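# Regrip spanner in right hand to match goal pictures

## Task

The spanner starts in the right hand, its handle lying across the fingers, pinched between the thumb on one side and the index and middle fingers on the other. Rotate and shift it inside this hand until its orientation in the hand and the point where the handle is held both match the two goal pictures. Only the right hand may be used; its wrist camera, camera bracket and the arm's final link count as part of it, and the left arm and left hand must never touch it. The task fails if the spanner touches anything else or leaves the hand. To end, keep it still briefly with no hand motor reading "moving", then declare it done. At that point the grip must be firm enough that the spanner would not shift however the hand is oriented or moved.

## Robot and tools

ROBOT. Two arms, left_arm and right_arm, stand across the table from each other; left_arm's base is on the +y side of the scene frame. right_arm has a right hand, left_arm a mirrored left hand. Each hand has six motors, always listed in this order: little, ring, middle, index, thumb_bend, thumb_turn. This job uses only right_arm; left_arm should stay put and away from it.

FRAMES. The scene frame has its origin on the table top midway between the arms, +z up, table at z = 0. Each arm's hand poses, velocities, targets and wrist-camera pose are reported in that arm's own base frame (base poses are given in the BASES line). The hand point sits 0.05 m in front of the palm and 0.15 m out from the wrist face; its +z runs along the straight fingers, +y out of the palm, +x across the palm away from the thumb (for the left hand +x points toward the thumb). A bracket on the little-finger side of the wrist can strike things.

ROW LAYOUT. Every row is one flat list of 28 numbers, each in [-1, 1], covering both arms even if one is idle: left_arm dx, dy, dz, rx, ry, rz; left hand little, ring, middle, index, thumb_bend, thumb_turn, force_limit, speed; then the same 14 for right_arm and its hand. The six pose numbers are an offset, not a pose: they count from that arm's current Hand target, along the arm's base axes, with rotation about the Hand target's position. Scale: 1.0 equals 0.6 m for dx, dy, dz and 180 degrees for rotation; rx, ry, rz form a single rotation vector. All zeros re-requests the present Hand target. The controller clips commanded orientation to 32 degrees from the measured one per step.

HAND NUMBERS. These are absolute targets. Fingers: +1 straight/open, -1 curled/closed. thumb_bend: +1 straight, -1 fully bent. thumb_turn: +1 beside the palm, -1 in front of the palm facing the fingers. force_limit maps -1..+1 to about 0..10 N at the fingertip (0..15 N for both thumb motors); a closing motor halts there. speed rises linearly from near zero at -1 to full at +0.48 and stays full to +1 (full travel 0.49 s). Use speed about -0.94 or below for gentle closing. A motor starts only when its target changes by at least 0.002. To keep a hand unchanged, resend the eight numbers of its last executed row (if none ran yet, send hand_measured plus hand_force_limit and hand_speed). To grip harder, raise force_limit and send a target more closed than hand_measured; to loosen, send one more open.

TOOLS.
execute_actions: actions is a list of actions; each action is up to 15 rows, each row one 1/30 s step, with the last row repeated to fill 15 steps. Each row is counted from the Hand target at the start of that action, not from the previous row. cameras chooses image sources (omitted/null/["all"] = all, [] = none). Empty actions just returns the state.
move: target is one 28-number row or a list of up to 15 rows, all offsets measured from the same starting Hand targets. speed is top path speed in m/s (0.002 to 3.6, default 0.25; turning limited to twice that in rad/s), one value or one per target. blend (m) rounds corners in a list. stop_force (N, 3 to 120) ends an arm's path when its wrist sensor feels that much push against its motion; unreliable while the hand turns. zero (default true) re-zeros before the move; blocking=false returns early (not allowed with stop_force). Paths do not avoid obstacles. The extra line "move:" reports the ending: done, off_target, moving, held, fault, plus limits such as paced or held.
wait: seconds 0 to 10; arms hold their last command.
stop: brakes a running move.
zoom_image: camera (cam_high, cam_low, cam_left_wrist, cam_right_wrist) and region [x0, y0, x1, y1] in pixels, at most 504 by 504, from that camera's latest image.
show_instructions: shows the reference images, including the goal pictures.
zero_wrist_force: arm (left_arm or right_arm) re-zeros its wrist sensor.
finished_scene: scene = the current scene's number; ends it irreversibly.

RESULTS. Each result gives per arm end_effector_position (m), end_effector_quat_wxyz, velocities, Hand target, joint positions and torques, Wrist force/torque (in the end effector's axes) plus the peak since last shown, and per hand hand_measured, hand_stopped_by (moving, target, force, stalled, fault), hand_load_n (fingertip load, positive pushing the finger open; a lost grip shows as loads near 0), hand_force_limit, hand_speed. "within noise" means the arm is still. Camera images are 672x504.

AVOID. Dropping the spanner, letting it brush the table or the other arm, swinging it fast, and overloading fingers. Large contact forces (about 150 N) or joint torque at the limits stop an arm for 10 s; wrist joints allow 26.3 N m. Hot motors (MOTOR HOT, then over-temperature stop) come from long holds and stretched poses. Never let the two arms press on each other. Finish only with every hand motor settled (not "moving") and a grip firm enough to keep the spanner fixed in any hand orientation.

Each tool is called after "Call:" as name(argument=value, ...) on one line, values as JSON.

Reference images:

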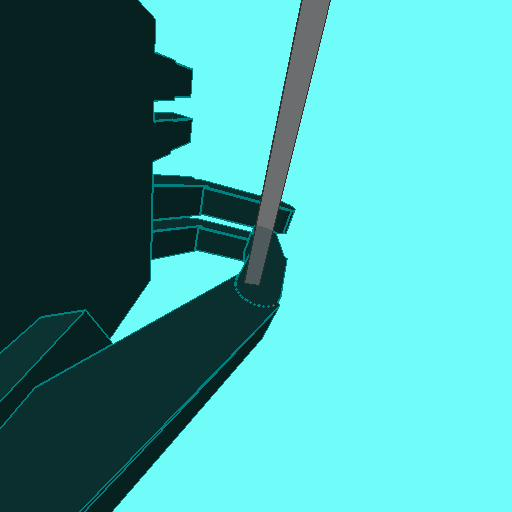

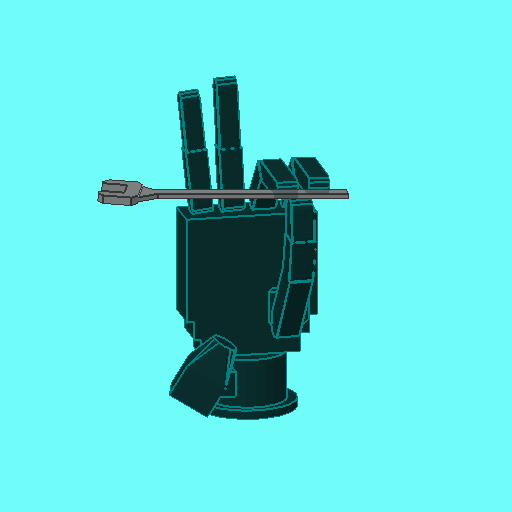

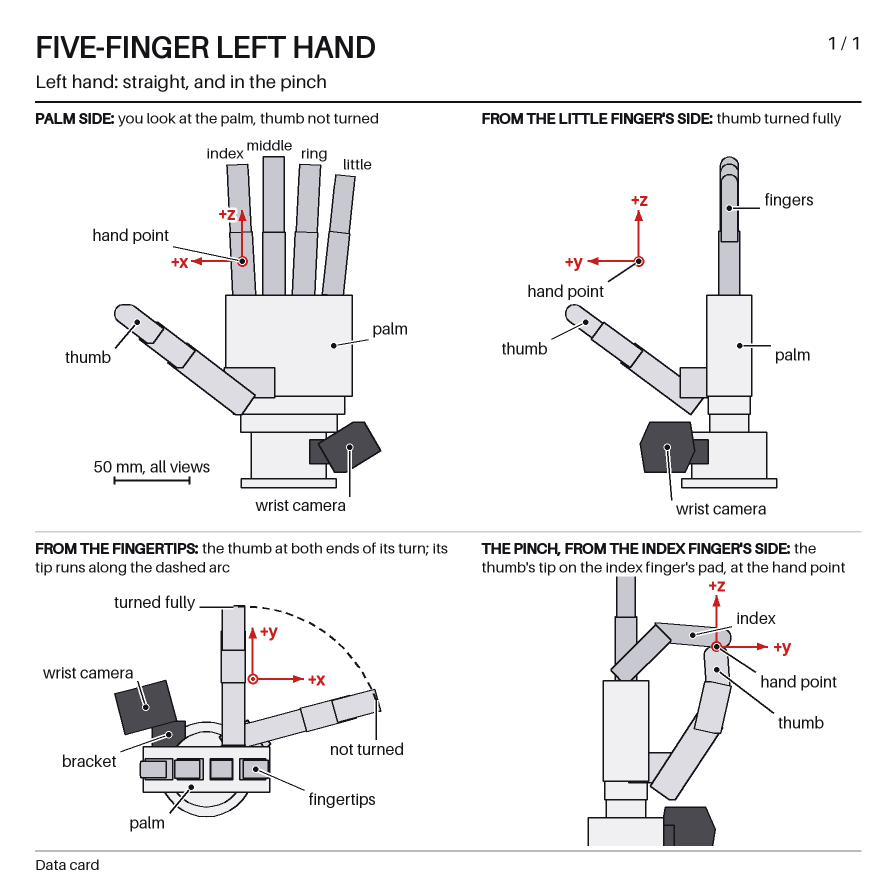

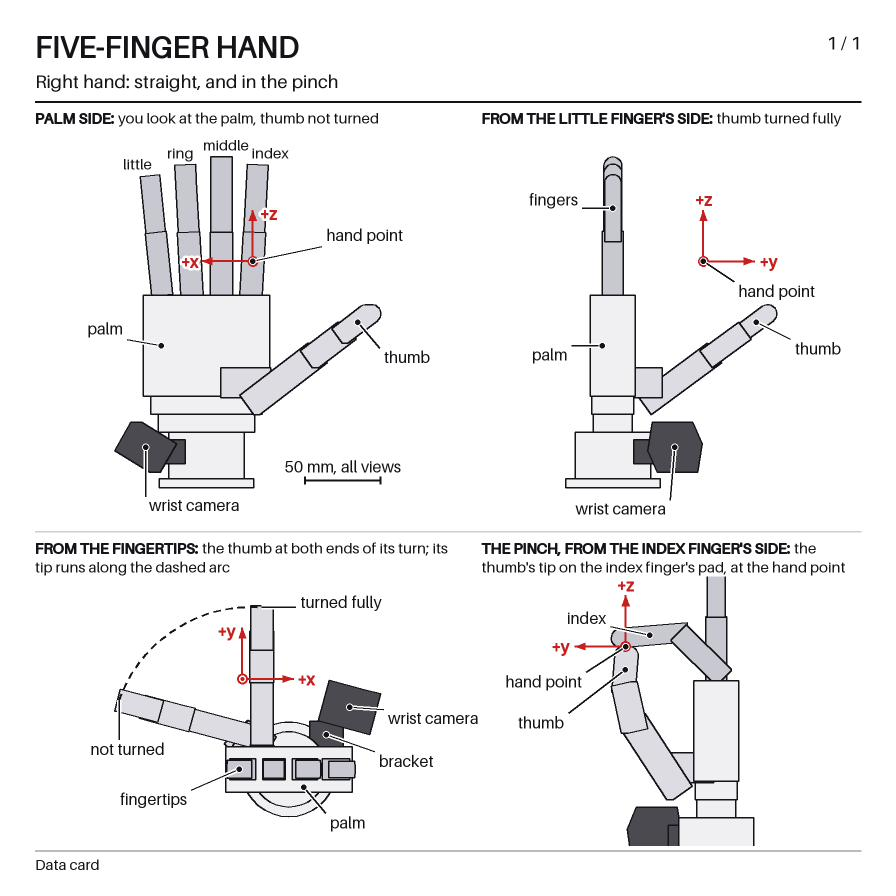

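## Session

Call:
execute_actions(actions=[])

Call:
zoom_image(camera="cam_right_wrist", region=[200, 0, 504, 420])

Scene clock: 0.00 s.
left_arm: end_effector_position=(+0.2692, +0.1216, +0.4753) hand_measured=(+1.000, +1.000, +1.000, +1.000, +1.000, +1.000) hand_load_n=(+0.5, +0.0, +0.0, +0.0, +0.0, +0.0) hand_stopped_by=(target, target, target, target, target, target) hand_force_limit=0.00 hand_speed=-0.80 end_effector_quat_wxyz=(+0.017, +0.900, +0.436, +0.002) | right_arm: end_effector_position=(+0.6053, -0.5353, +0.2763) hand_measured=(+1.000, +1.000, -0.188, -0.188, +0.026, -0.900) hand_load_n=(+0.0, +0.0, +11.0, +9.5, +0.5, -0.5) hand_stopped_by=(target, target, target, target, target, target) hand_force_limit=0.00 hand_speed=-0.80 end_effector_quat_wxyz=(+0.354, -0.386, +0.595, -0.610)
Joint positions: left_arm=[4.341 -1.422 -1.357 1.189 -1.544 1.867] | right_arm=[-1.112 -0.895 1.602 -3.84 -0.927 -0.054]
Joint velocities: within noise
Joint torques (N m): no reading
Motor temperatures (°C): left_arm=[37 32 35 46 34 36] | right_arm=[34 34 32 42 38 37]
Wrist force (N): no reading
Wrist torque (N m): no reading
Wrist force, peak (N): no reading
Hand target: left_arm +0.2692, +0.1216, +0.4753; +0.017, +0.900, +0.436, +0.002 | right_arm +0.6053, -0.5353, +0.2763; +0.354, -0.386, +0.595, -0.610

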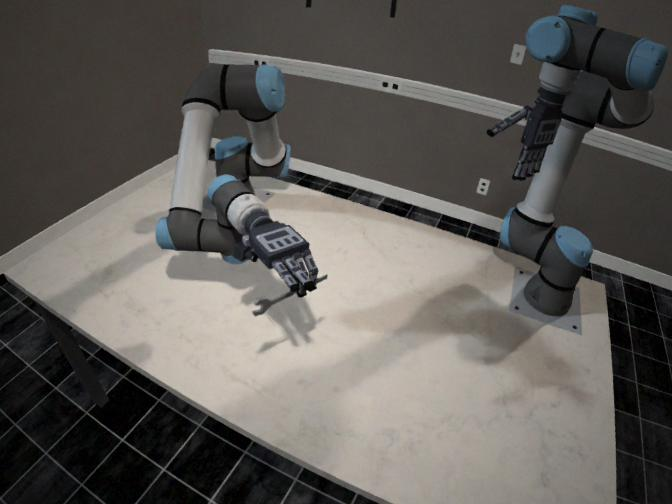

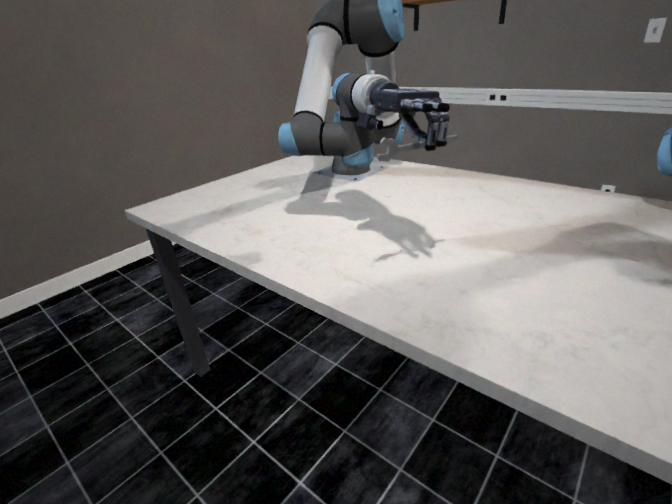

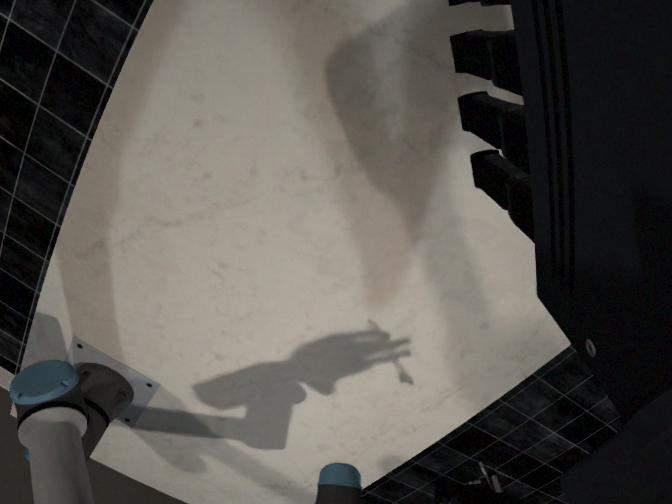

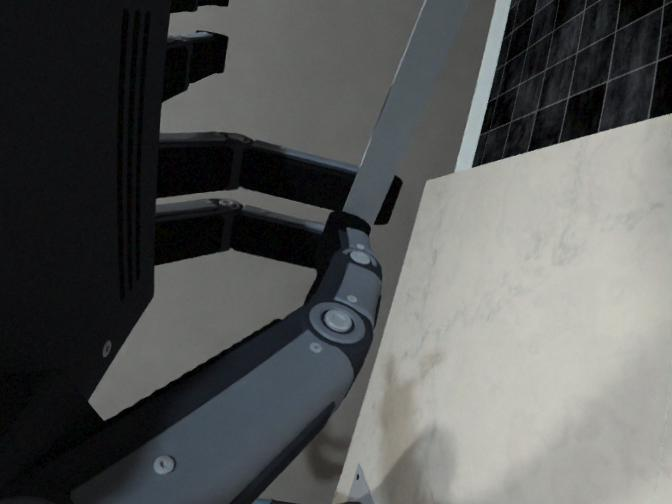

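Scaled by 1.200 from the camera's 672x504 image, which has a finer 960x720 frame.

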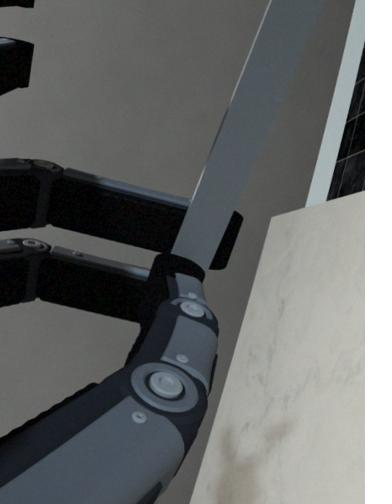

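Call:
zoom_image(camera="cam_high", region=[240, 220, 340, 330])

Call:
zoom_image(camera="cam_low", region=[350, 70, 470, 180])

Scaled by 4.582.

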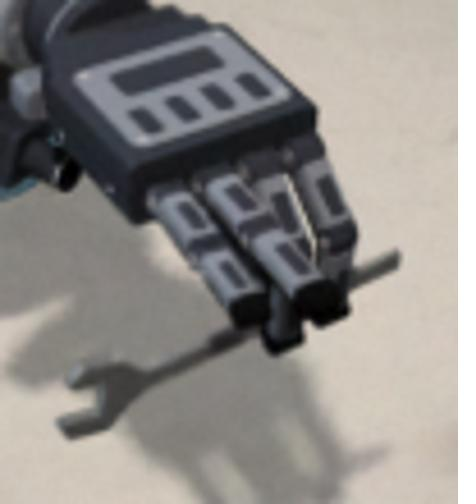

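Scaled by 4.200.

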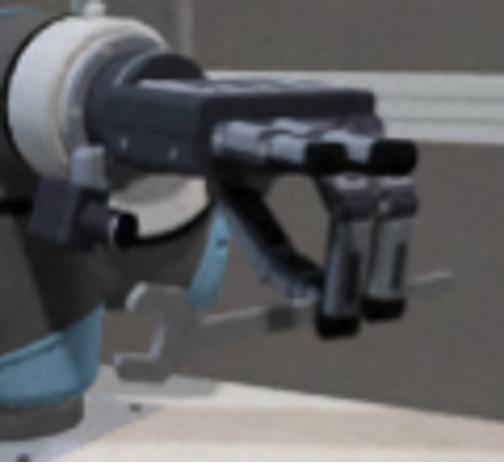

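Call:
move(target=[0,0,0,0,0,0,1,1,1,1,1,1,0,-0.8,0,0,0.083,0.396,-0.201,-0.0027,1,1,-0.188,-0.188,0.026,-0.9,0,-0.8], speed=0.25)

Call:
zoom_image(camera="cam_high", region=[240, 220, 340, 330])

Call:
zoom_image(camera="cam_low", region=[350, 60, 490, 200])

Call:
zoom_image(camera="cam_right_wrist", region=[250, 0, 502, 420])

Scene clock: 25.73 s.
left_arm: end_effector_position=(+0.2692, +0.1216, +0.4753) hand_measured=(+1.000, +1.000, +1.000, +1.000, +1.000, +1.000) hand_load_n=(+0.0, +0.0, +0.0, +0.5, +0.0, +0.0) hand_stopped_by=(target, target, target, target, target, target) hand_force_limit=0.00 hand_speed=-0.80 end_effector_quat_wxyz=(+0.017, +0.900, +0.436, +0.002) | right_arm: end_effector_position=(+0.6053, -0.5353, +0.3261) hand_measured=(+1.000, +1.000, -0.188, -0.188, +0.026, -0.900) hand_load_n=(+0.0, +0.0, +11.0, +9.0, +1.0, -0.5) hand_stopped_by=(target, target, target, target, target, target) hand_force_limit=0.00 hand_speed=-0.80 end_effector_quat_wxyz=(+0.663, +0.086, +0.703, -0.240)
Joint positions: left_arm=[4.341 -1.422 -1.357 1.189 -1.544 1.867] | right_arm=[-1.164 -0.822 1.557 -3.871 -0.877 1.341]
Joint velocities: within noise
Joint torques (N m): left_arm=[-0.44 11.13 16.53 -2.75 0.3 -0.02] | right_arm=[8.13 -35.66 -8.56 -2.42 -1.66 1.93]
Motor temperatures (°C): left_arm=[37 32 35 46 34 36] | right_arm=[34 34 32 42 38 37]
Wrist force (N): left_arm=[-0.1 0.1 0.3] | right_arm=[1.3 -1.0 0.9]
Wrist torque (N m): left_arm=[0.00 0.03 -0.01] | right_arm=[-0.18 -0.15 -0.01]
Wrist force, peak (N): left_arm=[0.0 0.2 0.4] | right_arm=[1.5 -1.2 1.1]
Hand target: left_arm +0.2692, +0.1216, +0.4753; +0.017, +0.900, +0.436, +0.002 | right_arm +0.6053, -0.5353, +0.3261; +0.663, +0.086, +0.703, -0.240
Off the commanded pose: left_arm 0.000 m, 0 deg | right_arm 0.000 m, 0 deg.
move: done

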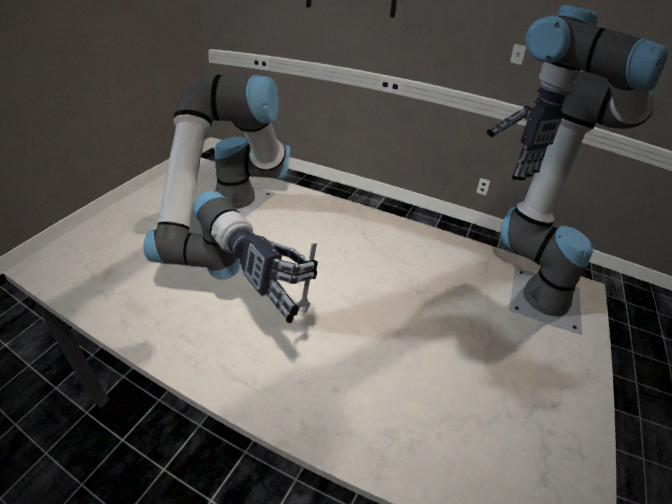

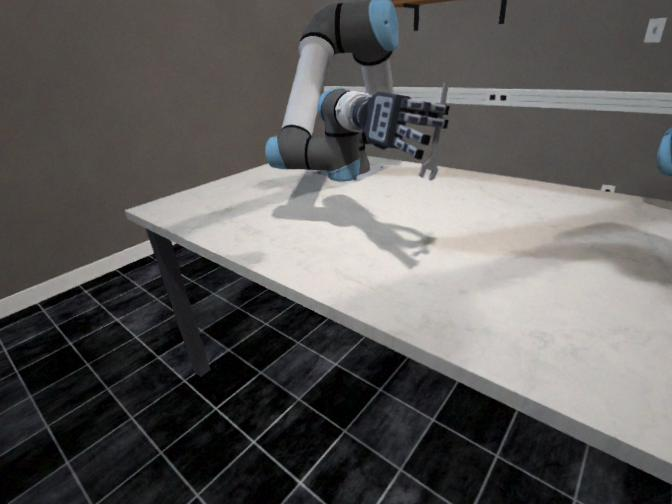

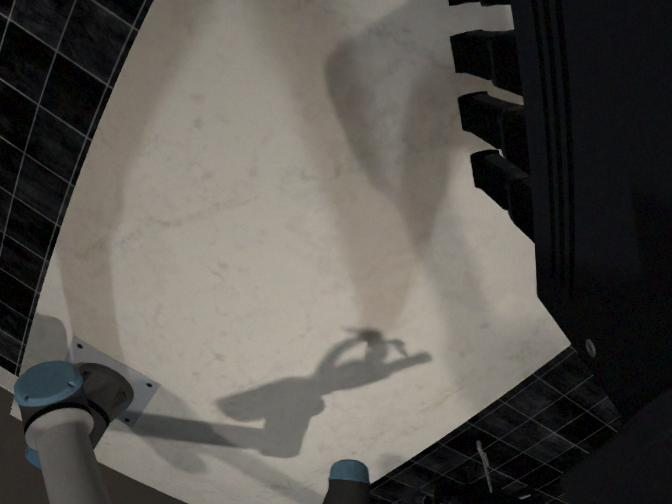

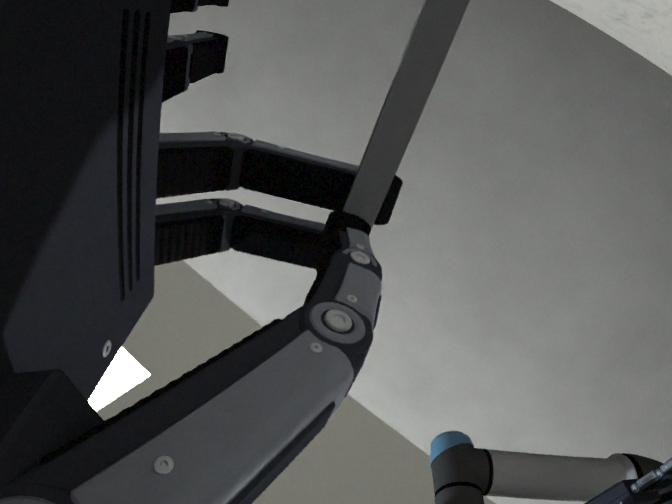

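Scaled by 4.582.

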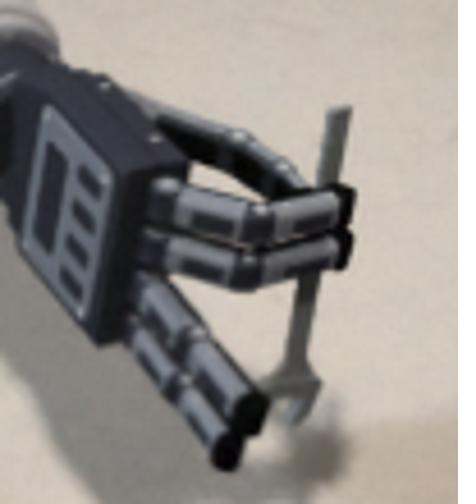

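Scaled by 3.600.

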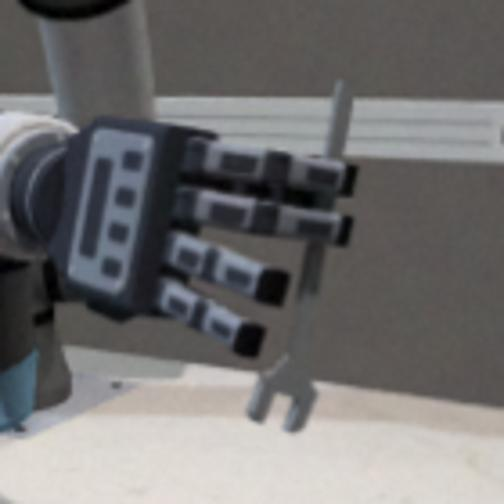

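Scaled by 1.200 from the camera's 672x504 image, which has a finer 960x720 frame.

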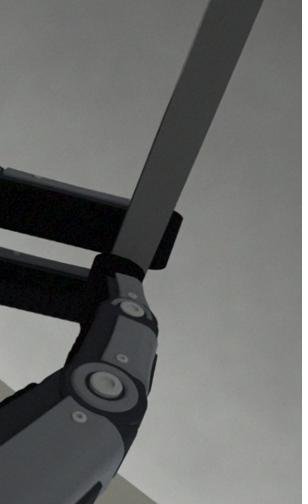

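Call:
execute_actions(actions=[[[0,0,0,0,0,0,1,1,1,1,1,1,0,-0.8,0,0,0,0,0,0,1,1,-0.170,-0.170,0.026,-0.9,0,-0.8],[0,0,0,0,0,0,1,1,1,1,1,1,0,-0.8,0,0,0,0,0,0,1,1,-0.170,-0.170,0.026,-0.9,0,-0.8],[0,0,0,0,0,0,1,1,1,1,1,1,0,-0.8,0,0,0,0,0,0,1,1,-0.170,-0.170,0.026,-0.9,0,-0.8],[0,0,0,0,0,0,1,1,1,1,1,1,0,-0.8,0,0,0,0,0,0,1,1,-0.188,-0.188,0.026,-0.9,0,-0.8]],[[0,0,0,0,0,0,1,1,1,1,1,1,0,-0.8,0,0,0,0,0,0,1,1,-0.166,-0.166,0.026,-0.9,0,-0.8],[0,0,0,0,0,0,1,1,1,1,1,1,0,-0.8,0,0,0,0,0,0,1,1,-0.166,-0.166,0.026,-0.9,0,-0.8],[0,0,0,0,0,0,1,1,1,1,1,1,0,-0.8,0,0,0,0,0,0,1,1,-0.166,-0.166,0.026,-0.9,0,-0.8],[0,0,0,0,0,0,1,1,1,1,1,1,0,-0.8,0,0,0,0,0,0,1,1,-0.188,-0.188,0.026,-0.9,0,-0.8]]], cameras=["cam_right_wrist","cam_low"])

Call:
zoom_image(camera="cam_low", region=[350, 60, 490, 200])

Call:
zoom_image(camera="cam_right_wrist", region=[250, 0, 502, 420])

Scene clock: 35.63 s.
left_arm: end_effector_position=(+0.2692, +0.1216, +0.4753) hand_measured=(+1.000, +1.000, +1.000, +1.000, +1.000, +1.000) hand_load_n=(+0.0, +0.0, +0.0, +0.0, +0.0, +0.0) hand_stopped_by=(target, target, target, target, target, target) hand_force_limit=0.00 hand_speed=-0.80 end_effector_quat_wxyz=(+0.017, +0.900, +0.436, +0.002) | right_arm: end_effector_position=(+0.6053, -0.5353, +0.3261) hand_measured=(+1.000, +1.000, -0.180, -0.180, +0.026, -0.900) hand_load_n=(+0.0, +0.0, +8.0, +7.0, +0.5, -0.5) hand_stopped_by=(target, target, force, force, target, target) hand_force_limit=0.00 hand_speed=-0.80 end_effector_quat_wxyz=(+0.663, +0.086, +0.703, -0.240)
Joint positions: left_arm=[4.341 -1.422 -1.357 1.189 -1.544 1.867] | right_arm=[-1.164 -0.822 1.557 -3.871 -0.877 1.342]
Joint velocities: within noise
Joint torques (N m): left_arm=[-0.37 11.33 17.12 -2.81 0.12 -0.06] | right_arm=[7.92 -35.3 -14.75 -2.19 -1.51 1.54]
Motor temperatures (°C): left_arm=[37 32 35 46 34 36] | right_arm=[34 34 32 42 38 37]
Wrist force (N): left_arm=[-0.1 0.1 0.1] | right_arm=[1.3 -1.1 0.6]
Wrist torque (N m): left_arm=[0.01 0.01 -0.01] | right_arm=[-0.17 -0.13 -0.01]
Wrist force, peak (N): left_arm=[-0.1 0.3 0.3] | right_arm=[1.7 -1.2 0.9]
Hand target: left_arm +0.2692, +0.1216, +0.4753; +0.017, +0.900, +0.436, +0.002 | right_arm +0.6053, -0.5353, +0.3261; +0.663, +0.086, +0.703, -0.240
Off the commanded pose: left_arm 0.000 m, 0 deg | right_arm 0.000 m, 0 deg.
Step readings (end_effector_position of left_arm | right_arm):
0: (+0.2692, +0.1216, +0.4753) | (+0.6053, -0.5353, +0.3261)
1: (+0.2692, +0.1216, +0.4753) | (+0.6053, -0.5353, +0.3261)
2: (+0.2692, +0.1216, +0.4753) | (+0.6053, -0.5353, +0.3261)
4: (+0.2692, +0.1216, +0.4753) | (+0.6053, -0.5353, +0.3261)
8: (+0.2692, +0.1216, +0.4753) | (+0.6053, -0.5353, +0.3261)
15: (+0.2692, +0.1216, +0.4753) | (+0.6053, -0.5353, +0.3261)
16: (+0.2692, +0.1216, +0.4753) | (+0.6053, -0.5353, +0.3261)
17: (+0.2692, +0.1216, +0.4753) | (+0.6053, -0.5353, +0.3261)
19: (+0.2692, +0.1216, +0.4753) | (+0.6053, -0.5353, +0.3261)
23: (+0.2692, +0.1216, +0.4753) | (+0.6053, -0.5353, +0.3261)
30: (+0.2692, +0.1216, +0.4753) | (+0.6053, -0.5353, +0.3261)
Images, in order (width x height): cam_low 672x504, cam_right_wrist 672x504.

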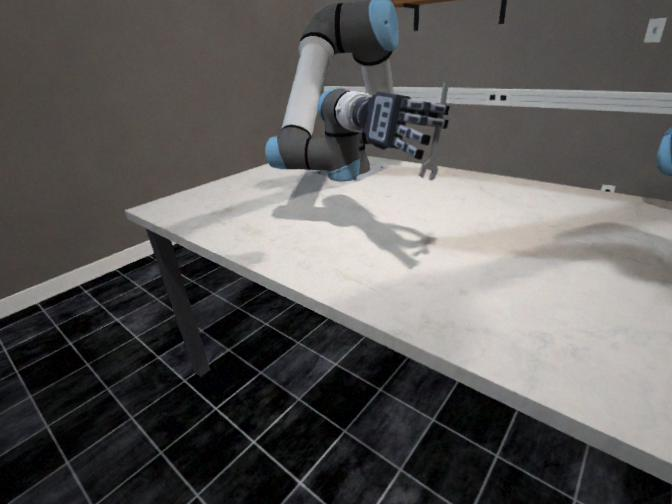

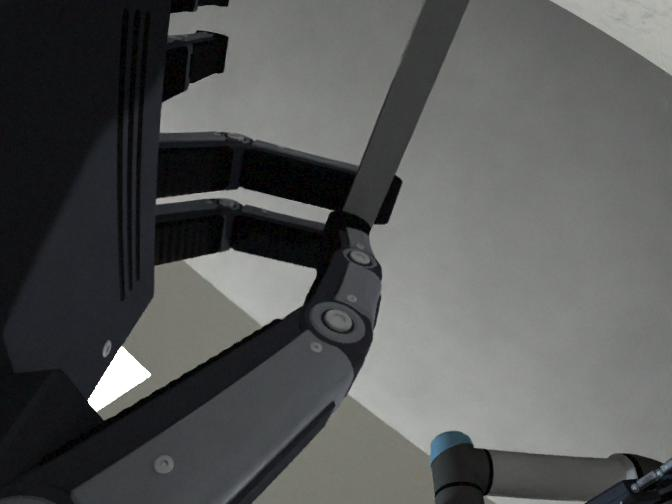

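Scaled by 3.600.

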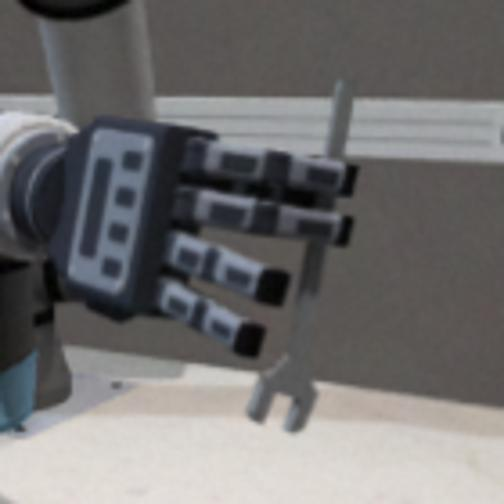

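Scaled by 1.200 from the camera's 672x504 image, which has a finer 960x720 frame.

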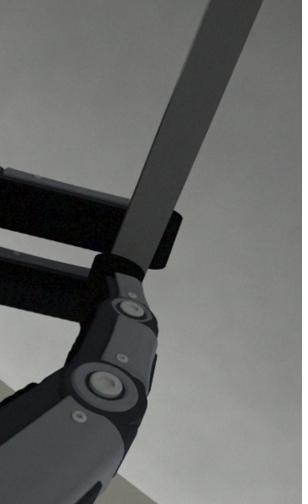

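Call:
execute_actions(actions=[[[0,0,0,0,0,0,1,1,1,1,1,1,0,-0.8,0,0,0,0,0,0,1,1,-0.164,-0.164,0.026,-0.9,0,-0.8],[0,0,0,0,0,0,1,1,1,1,1,1,0,-0.8,0,0,0,0,0,0,1,1,-0.164,-0.164,0.026,-0.9,0,-0.8],[0,0,0,0,0,0,1,1,1,1,1,1,0,-0.8,0,0,0,0,0,0,1,1,-0.164,-0.164,0.026,-0.9,0,-0.8],[0,0,0,0,0,0,1,1,1,1,1,1,0,-0.8,0,0,0,0,0,0,1,1,-0.190,-0.190,0.026,-0.9,0,-0.8]],[[0,0,0,0,0,0,1,1,1,1,1,1,0,-0.8,0,0,0,0,0,0,1,1,-0.161,-0.161,0.026,-0.9,0,-0.8],[0,0,0,0,0,0,1,1,1,1,1,1,0,-0.8,0,0,0,0,0,0,1,1,-0.161,-0.161,0.026,-0.9,0,-0.8],[0,0,0,0,0,0,1,1,1,1,1,1,0,-0.8,0,0,0,0,0,0,1,1,-0.161,-0.161,0.026,-0.9,0,-0.8],[0,0,0,0,0,0,1,1,1,1,1,1,0,-0.8,0,0,0,0,0,0,1,1,-0.190,-0.190,0.026,-0.9,0,-0.8]]], cameras=["cam_right_wrist","cam_low"])

Call:
zoom_image(camera="cam_low", region=[350, 60, 490, 200])

Call:
zoom_image(camera="cam_right_wrist", region=[250, 0, 502, 420])

Scene clock: 42.57 s.
left_arm: end_effector_position=(+0.2692, +0.1216, +0.4753) hand_measured=(+1.000, +1.000, +1.000, +1.000, +1.000, +1.000) hand_load_n=(+0.0, +0.0, +0.0, +0.0, +0.0, +0.0) hand_stopped_by=(target, target, target, target, target, target) hand_force_limit=0.00 hand_speed=-0.80 end_effector_quat_wxyz=(+0.017, +0.900, +0.436, +0.002) | right_arm: end_effector_position=(+0.6053, -0.5353, +0.3261) hand_measured=(+1.000, +1.000, -0.176, -0.176, +0.026, -0.900) hand_load_n=(+0.0, +0.0, +6.0, +5.0, +0.5, +0.0) hand_stopped_by=(target, target, force, force, target, target) hand_force_limit=0.00 hand_speed=-0.80 end_effector_quat_wxyz=(+0.663, +0.086, +0.703, -0.240)
Joint positions: left_arm=[4.341 -1.422 -1.357 1.189 -1.544 1.867] | right_arm=[-1.164 -0.822 1.557 -3.871 -0.877 1.342]
Joint velocities: within noise
Joint torques (N m): left_arm=[-0.42 11.48 17.48 -2.84 0.13 -0.09] | right_arm=[7.26 -36.3 -25.48 -2.29 -1.71 1.55]
Motor temperatures (°C): left_arm=[37 32 35 46 34 36] | right_arm=[34 34 32 42 38 37]
Wrist force (N): left_arm=[0.1 -0.1 0.2] | right_arm=[1.5 -0.7 0.6]
Wrist torque (N m): left_arm=[-0.02 -0.01 0.01] | right_arm=[-0.11 -0.17 0.02]
Wrist force, peak (N): left_arm=[0.2 -0.3 0.3] | right_arm=[1.3 -1.3 1.0]
Hand target: left_arm +0.2692, +0.1216, +0.4753; +0.017, +0.900, +0.436, +0.002 | right_arm +0.6053, -0.5353, +0.3261; +0.663, +0.086, +0.703, -0.240
Off the commanded pose: left_arm 0.000 m, 0 deg | right_arm 0.000 m, 0 deg.
Step readings (end_effector_position of left_arm | right_arm):
0: (+0.2692, +0.1216, +0.4753) | (+0.6053, -0.5353, +0.3261)
1: (+0.2692, +0.1216, +0.4753) | (+0.6053, -0.5353, +0.3261)
2: (+0.2692, +0.1216, +0.4753) | (+0.6053, -0.5353, +0.3261)
4: (+0.2692, +0.1216, +0.4753) | (+0.6053, -0.5353, +0.3261)
8: (+0.2692, +0.1216, +0.4753) | (+0.6053, -0.5353, +0.3261)
15: (+0.2692, +0.1216, +0.4753) | (+0.6053, -0.5353, +0.3261)
16: (+0.2692, +0.1216, +0.4753) | (+0.6053, -0.5353, +0.3261)
17: (+0.2692, +0.1216, +0.4753) | (+0.6053, -0.5353, +0.3261)
19: (+0.2692, +0.1216, +0.4753) | (+0.6053, -0.5353, +0.3261)
23: (+0.2692, +0.1216, +0.4753) | (+0.6053, -0.5353, +0.3261)
30: (+0.2692, +0.1216, +0.4753) | (+0.6053, -0.5353, +0.3261)
Images, in order (width x height): cam_low 672x504, cam_right_wrist 672x504.

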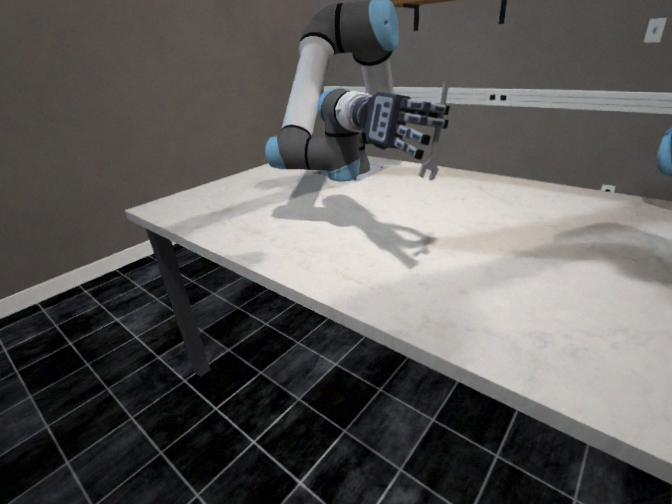

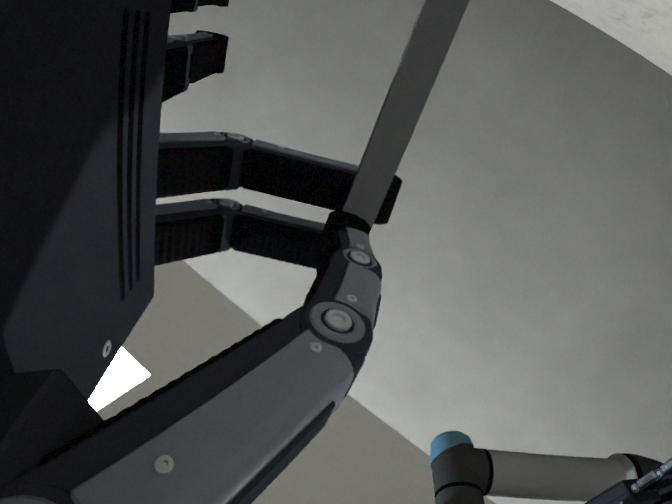

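Scaled by 3.600.

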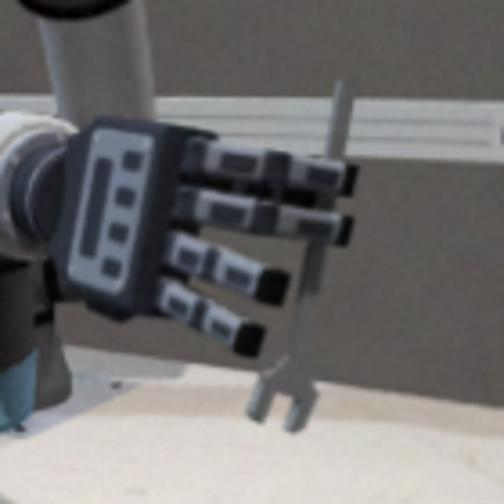

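Scaled by 1.200 from the camera's 672x504 image, which has a finer 960x720 frame.

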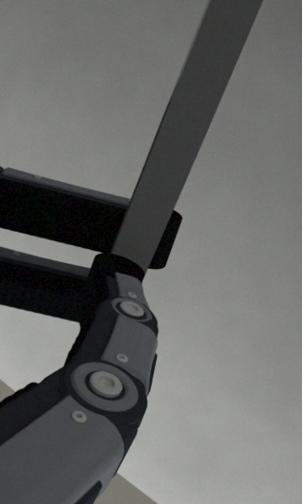

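Call:
execute_actions(actions=[[[0,0,0,0,0,0,1,1,1,1,1,1,0,-0.8,0,0,0,0,0,0,1,1,-0.159,-0.159,0.026,-0.9,0,-0.8],[0,0,0,0,0,0,1,1,1,1,1,1,0,-0.8,0,0,0,0,0,0,1,1,-0.159,-0.159,0.026,-0.9,0,-0.8],[0,0,0,0,0,0,1,1,1,1,1,1,0,-0.8,0,0,0,0,0,0,1,1,-0.159,-0.159,0.026,-0.9,0,-0.8],[0,0,0,0,0,0,1,1,1,1,1,1,0,-0.8,0,0,0,0,0,0,1,1,-0.190,-0.190,0.026,-0.9,0,-0.8]]], cameras=["cam_right_wrist","cam_low"])

Call:
zoom_image(camera="cam_low", region=[350, 60, 490, 200])

Call:
zoom_image(camera="cam_right_wrist", region=[250, 0, 502, 420])

Scene clock: 48.90 s.
left_arm: end_effector_position=(+0.2692, +0.1216, +0.4753) hand_measured=(+1.000, +1.000, +1.000, +1.000, +1.000, +1.000) hand_load_n=(+0.0, +0.0, +0.5, +0.0, +0.0, -0.5) hand_stopped_by=(target, target, target, target, target, target) hand_force_limit=0.00 hand_speed=-0.80 end_effector_quat_wxyz=(+0.017, +0.900, +0.436, +0.002) | right_arm: end_effector_position=(+0.6053, -0.5353, +0.3261) hand_measured=(+1.000, +1.000, -0.186, -0.174, +0.026, -0.900) hand_load_n=(+0.0, +0.0, +10.0, +4.5, +0.5, -0.5) hand_stopped_by=(target, target, force, force, target, target) hand_force_limit=0.00 hand_speed=-0.80 end_effector_quat_wxyz=(+0.663, +0.086, +0.703, -0.240)
Joint positions: left_arm=[4.341 -1.422 -1.357 1.189 -1.544 1.867] | right_arm=[-1.164 -0.822 1.557 -3.871 -0.877 1.342]
Joint velocities: within noise
Joint torques (N m): left_arm=[-0.76 11.29 17.5 -2.99 0.22 -0.02] | right_arm=[7.53 -36.92 -26.14 -2.09 -1.52 1.59]
Motor temperatures (°C): left_arm=[37 32 35 46 34 36] | right_arm=[34 34 32 42 38 37]
Wrist force (N): left_arm=[-0.2 -0.1 0.2] | right_arm=[1.5 -1.1 0.8]
Wrist torque (N m): left_arm=[-0.03 0.04 -0.01] | right_arm=[-0.20 -0.19 -0.01]
Wrist force, peak (N): left_arm=[0.0 0.3 0.4] | right_arm=[1.5 -1.4 0.7]
Hand target: left_arm +0.2692, +0.1216, +0.4753; +0.017, +0.900, +0.436, +0.002 | right_arm +0.6053, -0.5353, +0.3261; +0.663, +0.086, +0.703, -0.240
Off the commanded pose: left_arm 0.000 m, 0 deg | right_arm 0.000 m, 0 deg.
Step readings (end_effector_position of left_arm | right_arm):
0: (+0.2692, +0.1216, +0.4753) | (+0.6053, -0.5353, +0.3261)
1: (+0.2692, +0.1216, +0.4753) | (+0.6053, -0.5353, +0.3261)
2: (+0.2692, +0.1216, +0.4753) | (+0.6053, -0.5353, +0.3261)
4: (+0.2692, +0.1216, +0.4753) | (+0.6053, -0.5353, +0.3261)
8: (+0.2692, +0.1216, +0.4753) | (+0.6053, -0.5353, +0.3261)
15: (+0.2692, +0.1216, +0.4753) | (+0.6053, -0.5353, +0.3261)
Images, in order (width x height): cam_low 672x504, cam_right_wrist 672x504.

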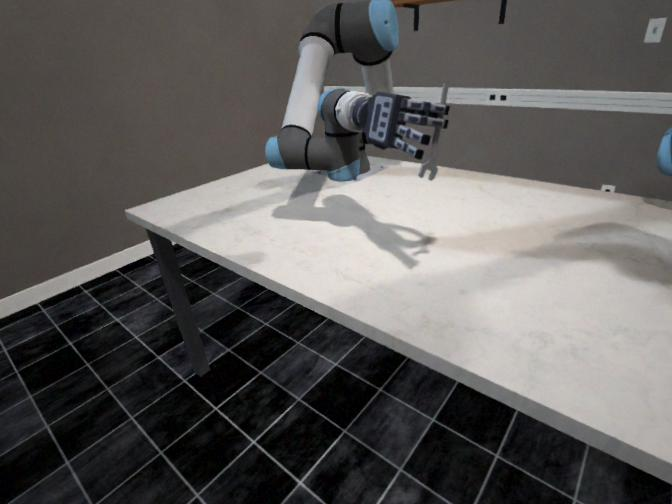

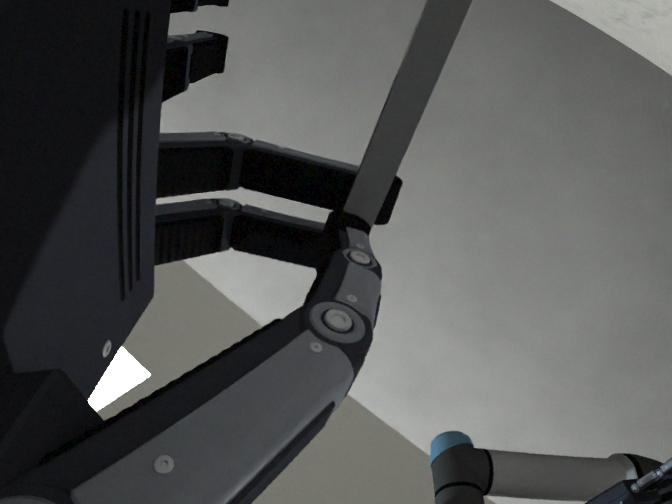

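Scaled by 3.600.

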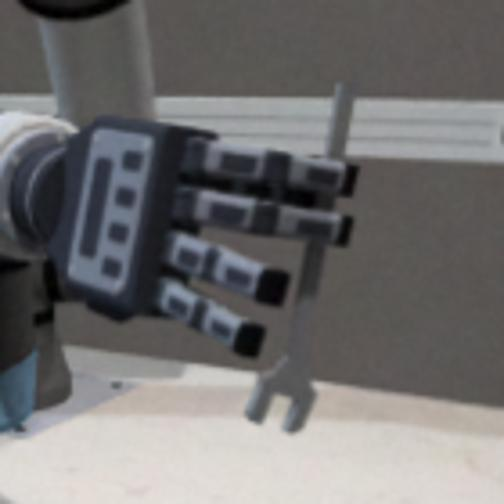

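Scaled by 1.200 from the camera's 672x504 image, which has a finer 960x720 frame.

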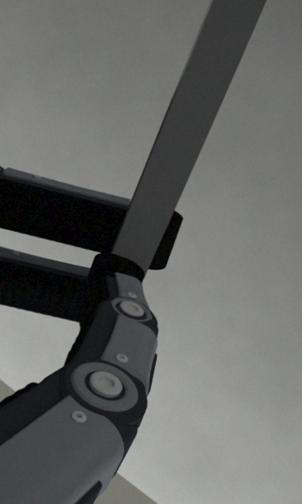

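Call:
move(target=[0,0,0,0,0,0,1,1,1,1,1,1,0,-0.8,0,0,0,0.1635,-0.083,-0.0011,1,1,-0.190,-0.190,0.026,-0.9,0,-0.8], speed=0.3, cameras=[])

Call:
execute_actions(actions=[[[0,0,0,0,0,0,1,1,1,1,1,1,0,-0.8,0,0,0,0,0,0,1,1,-0.159,-0.159,0.026,-0.9,0,-0.8],[0,0,0,0,0,0,1,1,1,1,1,1,0,-0.8,0,0,0,0,0,0,1,1,-0.159,-0.159,0.026,-0.9,0,-0.8],[0,0,0,0,0,0,1,1,1,1,1,1,0,-0.8,0,0,0,0,0,0,1,1,-0.159,-0.159,0.026,-0.9,0,-0.8],[0,0,0,0,0,0,1,1,1,1,1,1,0,-0.8,0,0,0,0,0,0,1,1,-0.190,-0.190,0.026,-0.9,0,-0.8]]], cameras=["cam_right_wrist","cam_low"])

Call:
zoom_image(camera="cam_low", region=[350, 60, 490, 200])

Call:
zoom_image(camera="cam_right_wrist", region=[250, 0, 502, 420])

Scene clock: 55.70 s.
left_arm: end_effector_position=(+0.2692, +0.1216, +0.4753) hand_measured=(+1.000, +1.000, +1.000, +1.000, +1.000, +1.000) hand_load_n=(+0.0, +0.0, -0.5, +0.0, +0.0, +0.0) hand_stopped_by=(target, target, target, target, target, target) hand_force_limit=0.00 hand_speed=-0.80 end_effector_quat_wxyz=(+0.017, +0.900, +0.436, +0.002) | right_arm: end_effector_position=(+0.6053, -0.5353, +0.3261) hand_measured=(+1.000, +1.000, -0.186, -0.174, +0.026, -0.900) hand_load_n=(+0.0, +0.0, +10.0, +4.5, +0.5, -0.5) hand_stopped_by=(target, target, force, force, target, target) hand_force_limit=0.00 hand_speed=-0.80 end_effector_quat_wxyz=(+0.704, +0.283, +0.650, -0.042)
Joint positions: left_arm=[4.341 -1.422 -1.357 1.189 -1.544 1.867] | right_arm=[-1.137 -0.783 1.595 -3.947 -0.904 1.918]
Joint velocities: within noise
Joint torques (N m): left_arm=[-0.27 12.06 18.09 -3.09 0.17 -0.04] | right_arm=[8.09 -34.68 -7.42 -2.57 -1.78 1.73]
Motor temperatures (°C): left_arm=[37 32 35 46 34 36] | right_arm=[34 34 32 42 38 37]
Wrist force (N): left_arm=[0.0 -0.1 0.2] | right_arm=[1.3 -2.5 0.9]
Wrist torque (N m): left_arm=[-0.03 0.01 0.01] | right_arm=[-0.38 -0.18 -0.10]
Wrist force, peak (N): left_arm=[0.1 -0.2 0.3] | right_arm=[1.3 -2.5 0.9]
Hand target: left_arm +0.2692, +0.1216, +0.4753; +0.017, +0.900, +0.436, +0.002 | right_arm +0.6053, -0.5353, +0.3261; +0.704, +0.283, +0.650, -0.042
Off the commanded pose: left_arm 0.000 m, 0 deg | right_arm 0.000 m, 0 deg.
move: done
No camera images: "cameras" was empty.

Scene clock: 56.40 s.
left_arm: end_effector_position=(+0.2692, +0.1216, +0.4753) hand_measured=(+1.000, +1.000, +1.000, +1.000, +1.000, +1.000) hand_load_n=(+0.0, +0.0, +0.0, +0.0, +0.0, +0.0) hand_stopped_by=(target, target, target, target, target, target) hand_force_limit=0.00 hand_speed=-0.80 end_effector_quat_wxyz=(+0.017, +0.900, +0.436, +0.002) | right_arm: end_effector_position=(+0.6053, -0.5353, +0.3261) hand_measured=(+1.000, +1.000, -0.182, -0.186, +0.026, -0.900) hand_load_n=(+0.0, +0.0, +9.0, +8.5, +0.5, -1.0) hand_stopped_by=(target, target, force, force, target, target) hand_force_limit=0.00 hand_speed=-0.80 end_effector_quat_wxyz=(+0.704, +0.283, +0.650, -0.042)
Joint positions: left_arm=[4.341 -1.422 -1.357 1.189 -1.544 1.867] | right_arm=[-1.137 -0.783 1.595 -3.947 -0.904 1.918]
Joint velocities: within noise
Joint torques (N m): left_arm=[-0.22 12.42 17.5 -3.02 0.2 -0.02] | right_arm=[7.53 -35.53 -8.16 -2.35 -1.39 1.64]
Motor temperatures (°C): left_arm=[37 32 35 46 34 36] | right_arm=[34 34 32 42 38 37]
Wrist force (N): left_arm=[-0.2 -0.1 0.1] | right_arm=[1.3 -2.2 1.0]
Wrist torque (N m): left_arm=[-0.03 0.03 -0.01] | right_arm=[-0.34 -0.20 -0.10]
Wrist force, peak (N): left_arm=[-0.1 0.0 0.5] | right_arm=[1.1 -2.6 0.8]
Hand target: left_arm +0.2692, +0.1216, +0.4753; +0.017, +0.900, +0.436, +0.002 | right_arm +0.6053, -0.5353, +0.3261; +0.704, +0.283, +0.650, -0.042
Off the commanded pose: left_arm 0.000 m, 0 deg | right_arm 0.000 m, 0 deg.
Step readings (end_effector_position of left_arm | right_arm):
0: (+0.2692, +0.1216, +0.4753) | (+0.6053, -0.5353, +0.3261)
1: (+0.2692, +0.1216, +0.4753) | (+0.6053, -0.5353, +0.3261)
2: (+0.2692, +0.1216, +0.4753) | (+0.6053, -0.5353, +0.3261)
4: (+0.2692, +0.1216, +0.4753) | (+0.6053, -0.5353, +0.3261)
8: (+0.2692, +0.1216, +0.4753) | (+0.6053, -0.5353, +0.3261)
15: (+0.2692, +0.1216, +0.4753) | (+0.6053, -0.5353, +0.3261)
Images, in order (width x height): cam_low 672x504, cam_right_wrist 672x504.

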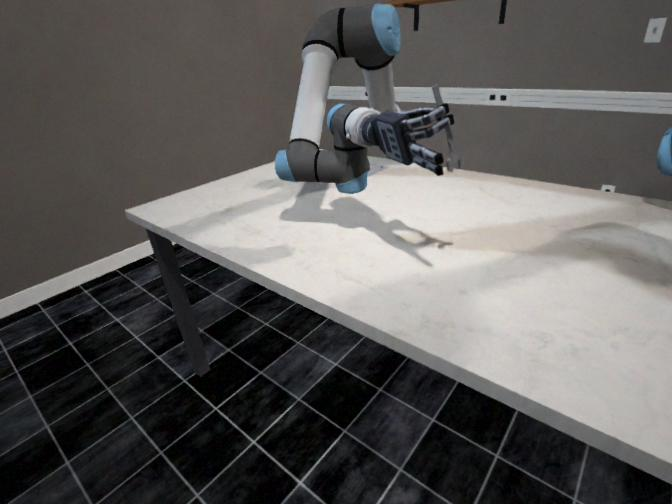

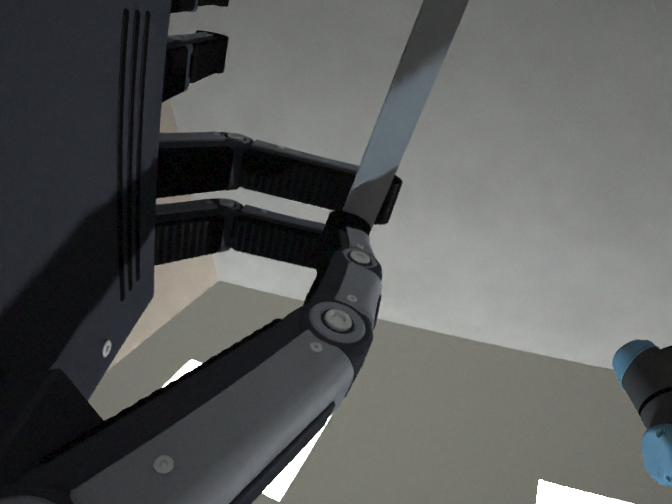

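Scaled by 3.600.

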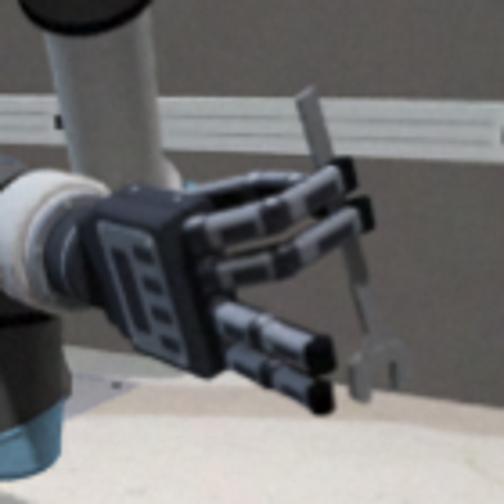

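Scaled by 1.200 from the camera's 672x504 image, which has a finer 960x720 frame.

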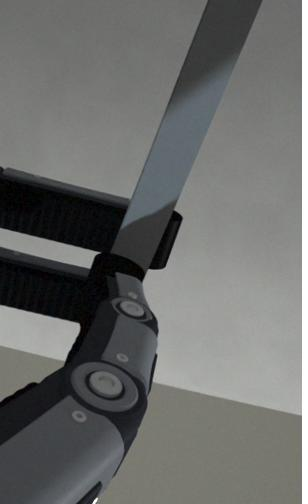

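Call:
execute_actions(actions=[[[0,0,0,0,0,0,1,1,1,1,1,1,0,-0.8,0,0,0,0,0,0,1,1,-0.158,-0.158,0.026,-0.9,0,-0.8],[0,0,0,0,0,0,1,1,1,1,1,1,0,-0.8,0,0,0,0,0,0,1,1,-0.158,-0.158,0.026,-0.9,0,-0.8],[0,0,0,0,0,0,1,1,1,1,1,1,0,-0.8,0,0,0,0,0,0,1,1,-0.158,-0.158,0.026,-0.9,0,-0.8],[0,0,0,0,0,0,1,1,1,1,1,1,0,-0.8,0,0,0,0,0,0,1,1,-0.190,-0.190,0.026,-0.9,0,-0.8]],[[0,0,0,0,0,0,1,1,1,1,1,1,0,-0.8,0,0,0,0,0,0,1,1,-0.156,-0.156,0.026,-0.9,0,-0.8],[0,0,0,0,0,0,1,1,1,1,1,1,0,-0.8,0,0,0,0,0,0,1,1,-0.156,-0.156,0.026,-0.9,0,-0.8],[0,0,0,0,0,0,1,1,1,1,1,1,0,-0.8,0,0,0,0,0,0,1,1,-0.156,-0.156,0.026,-0.9,0,-0.8],[0,0,0,0,0,0,1,1,1,1,1,1,0,-0.8,0,0,0,0,0,0,1,1,-0.190,-0.190,0.026,-0.9,0,-0.8]]], cameras=["cam_right_wrist","cam_low"])

Call:
zoom_image(camera="cam_low", region=[350, 60, 490, 200])

Call:
zoom_image(camera="cam_right_wrist", region=[250, 0, 502, 420])

Scene clock: 68.80 s.
left_arm: end_effector_position=(+0.2692, +0.1216, +0.4753) hand_measured=(+1.000, +1.000, +1.000, +1.000, +1.000, +1.000) hand_load_n=(+0.0, +0.0, +0.0, +0.0, +0.0, +0.0) hand_stopped_by=(target, target, target, target, target, target) hand_force_limit=0.00 hand_speed=-0.80 end_effector_quat_wxyz=(+0.017, +0.900, +0.436, +0.002) | right_arm: end_effector_position=(+0.6053, -0.5353, +0.3261) hand_measured=(+1.000, +1.000, -0.176, -0.180, +0.026, -0.900) hand_load_n=(+0.0, +0.0, +6.0, +6.5, +0.5, -0.5) hand_stopped_by=(target, target, force, force, target, target) hand_force_limit=0.00 hand_speed=-0.80 end_effector_quat_wxyz=(+0.704, +0.283, +0.650, -0.042)
Joint positions: left_arm=[4.341 -1.422 -1.357 1.189 -1.544 1.867] | right_arm=[-1.137 -0.783 1.595 -3.947 -0.904 1.918]
Joint velocities: within noise
Joint torques (N m): left_arm=[-0.74 12.47 18.54 -3.2 0.28 -0.01] | right_arm=[3.96 -36.31 -15.73 -2.25 -0.14 1.61]
Motor temperatures (°C): left_arm=[37 32 35 45 34 36] | right_arm=[34 34 32 42 38 37]
Wrist force (N): left_arm=[-0.2 0.1 0.1] | right_arm=[1.5 -2.4 0.9]
Wrist torque (N m): left_arm=[0.01 0.03 -0.01] | right_arm=[-0.36 -0.21 -0.09]
Wrist force, peak (N): left_arm=[0.0 0.0 0.5] | right_arm=[1.4 -2.4 1.1]
Hand target: left_arm +0.2692, +0.1216, +0.4753; +0.017, +0.900, +0.436, +0.002 | right_arm +0.6053, -0.5353, +0.3261; +0.704, +0.283, +0.650, -0.042
Off the commanded pose: left_arm 0.000 m, 0 deg | right_arm 0.000 m, 0 deg.
Step readings (end_effector_position of left_arm | right_arm):
0: (+0.2692, +0.1216, +0.4753) | (+0.6053, -0.5353, +0.3261)
1: (+0.2692, +0.1216, +0.4753) | (+0.6053, -0.5353, +0.3261)
2: (+0.2692, +0.1216, +0.4753) | (+0.6053, -0.5353, +0.3261)
4: (+0.2692, +0.1216, +0.4753) | (+0.6053, -0.5353, +0.3261)
8: (+0.2692, +0.1216, +0.4753) | (+0.6053, -0.5353, +0.3261)
15: (+0.2692, +0.1216, +0.4753) | (+0.6053, -0.5353, +0.3261)
16: (+0.2692, +0.1216, +0.4753) | (+0.6053, -0.5353, +0.3261)
17: (+0.2692, +0.1216, +0.4753) | (+0.6053, -0.5353, +0.3261)
19: (+0.2692, +0.1216, +0.4753) | (+0.6053, -0.5353, +0.3261)
23: (+0.2692, +0.1216, +0.4753) | (+0.6053, -0.5353, +0.3261)
30: (+0.2692, +0.1216, +0.4753) | (+0.6053, -0.5353, +0.3261)
Images, in order (width x height): cam_low 672x504, cam_right_wrist 672x504.

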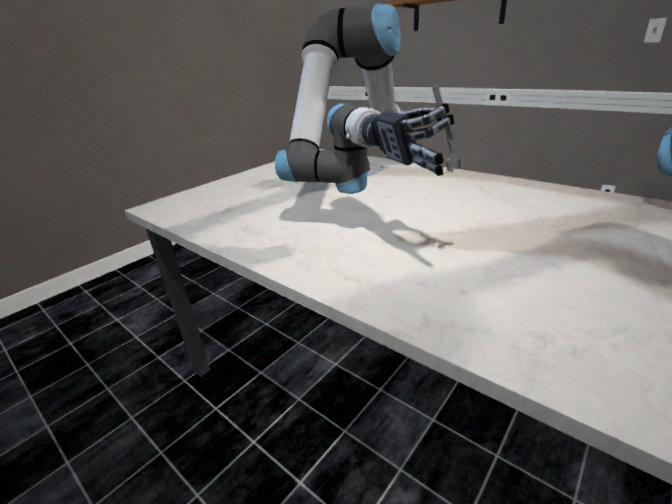

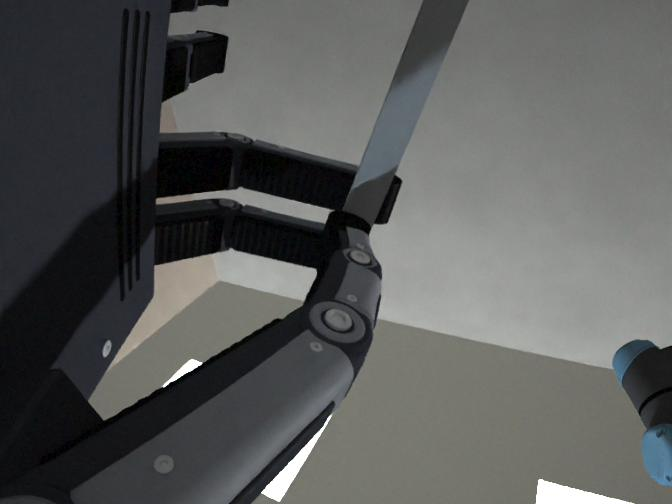

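Scaled by 3.600.

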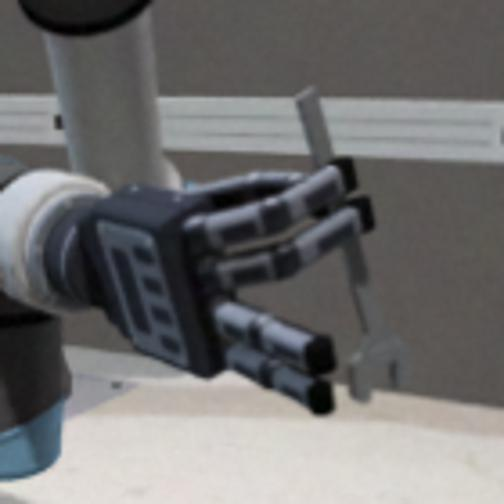

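Scaled by 1.200 from the camera's 672x504 image, which has a finer 960x720 frame.

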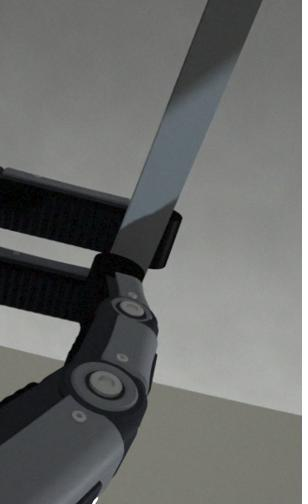

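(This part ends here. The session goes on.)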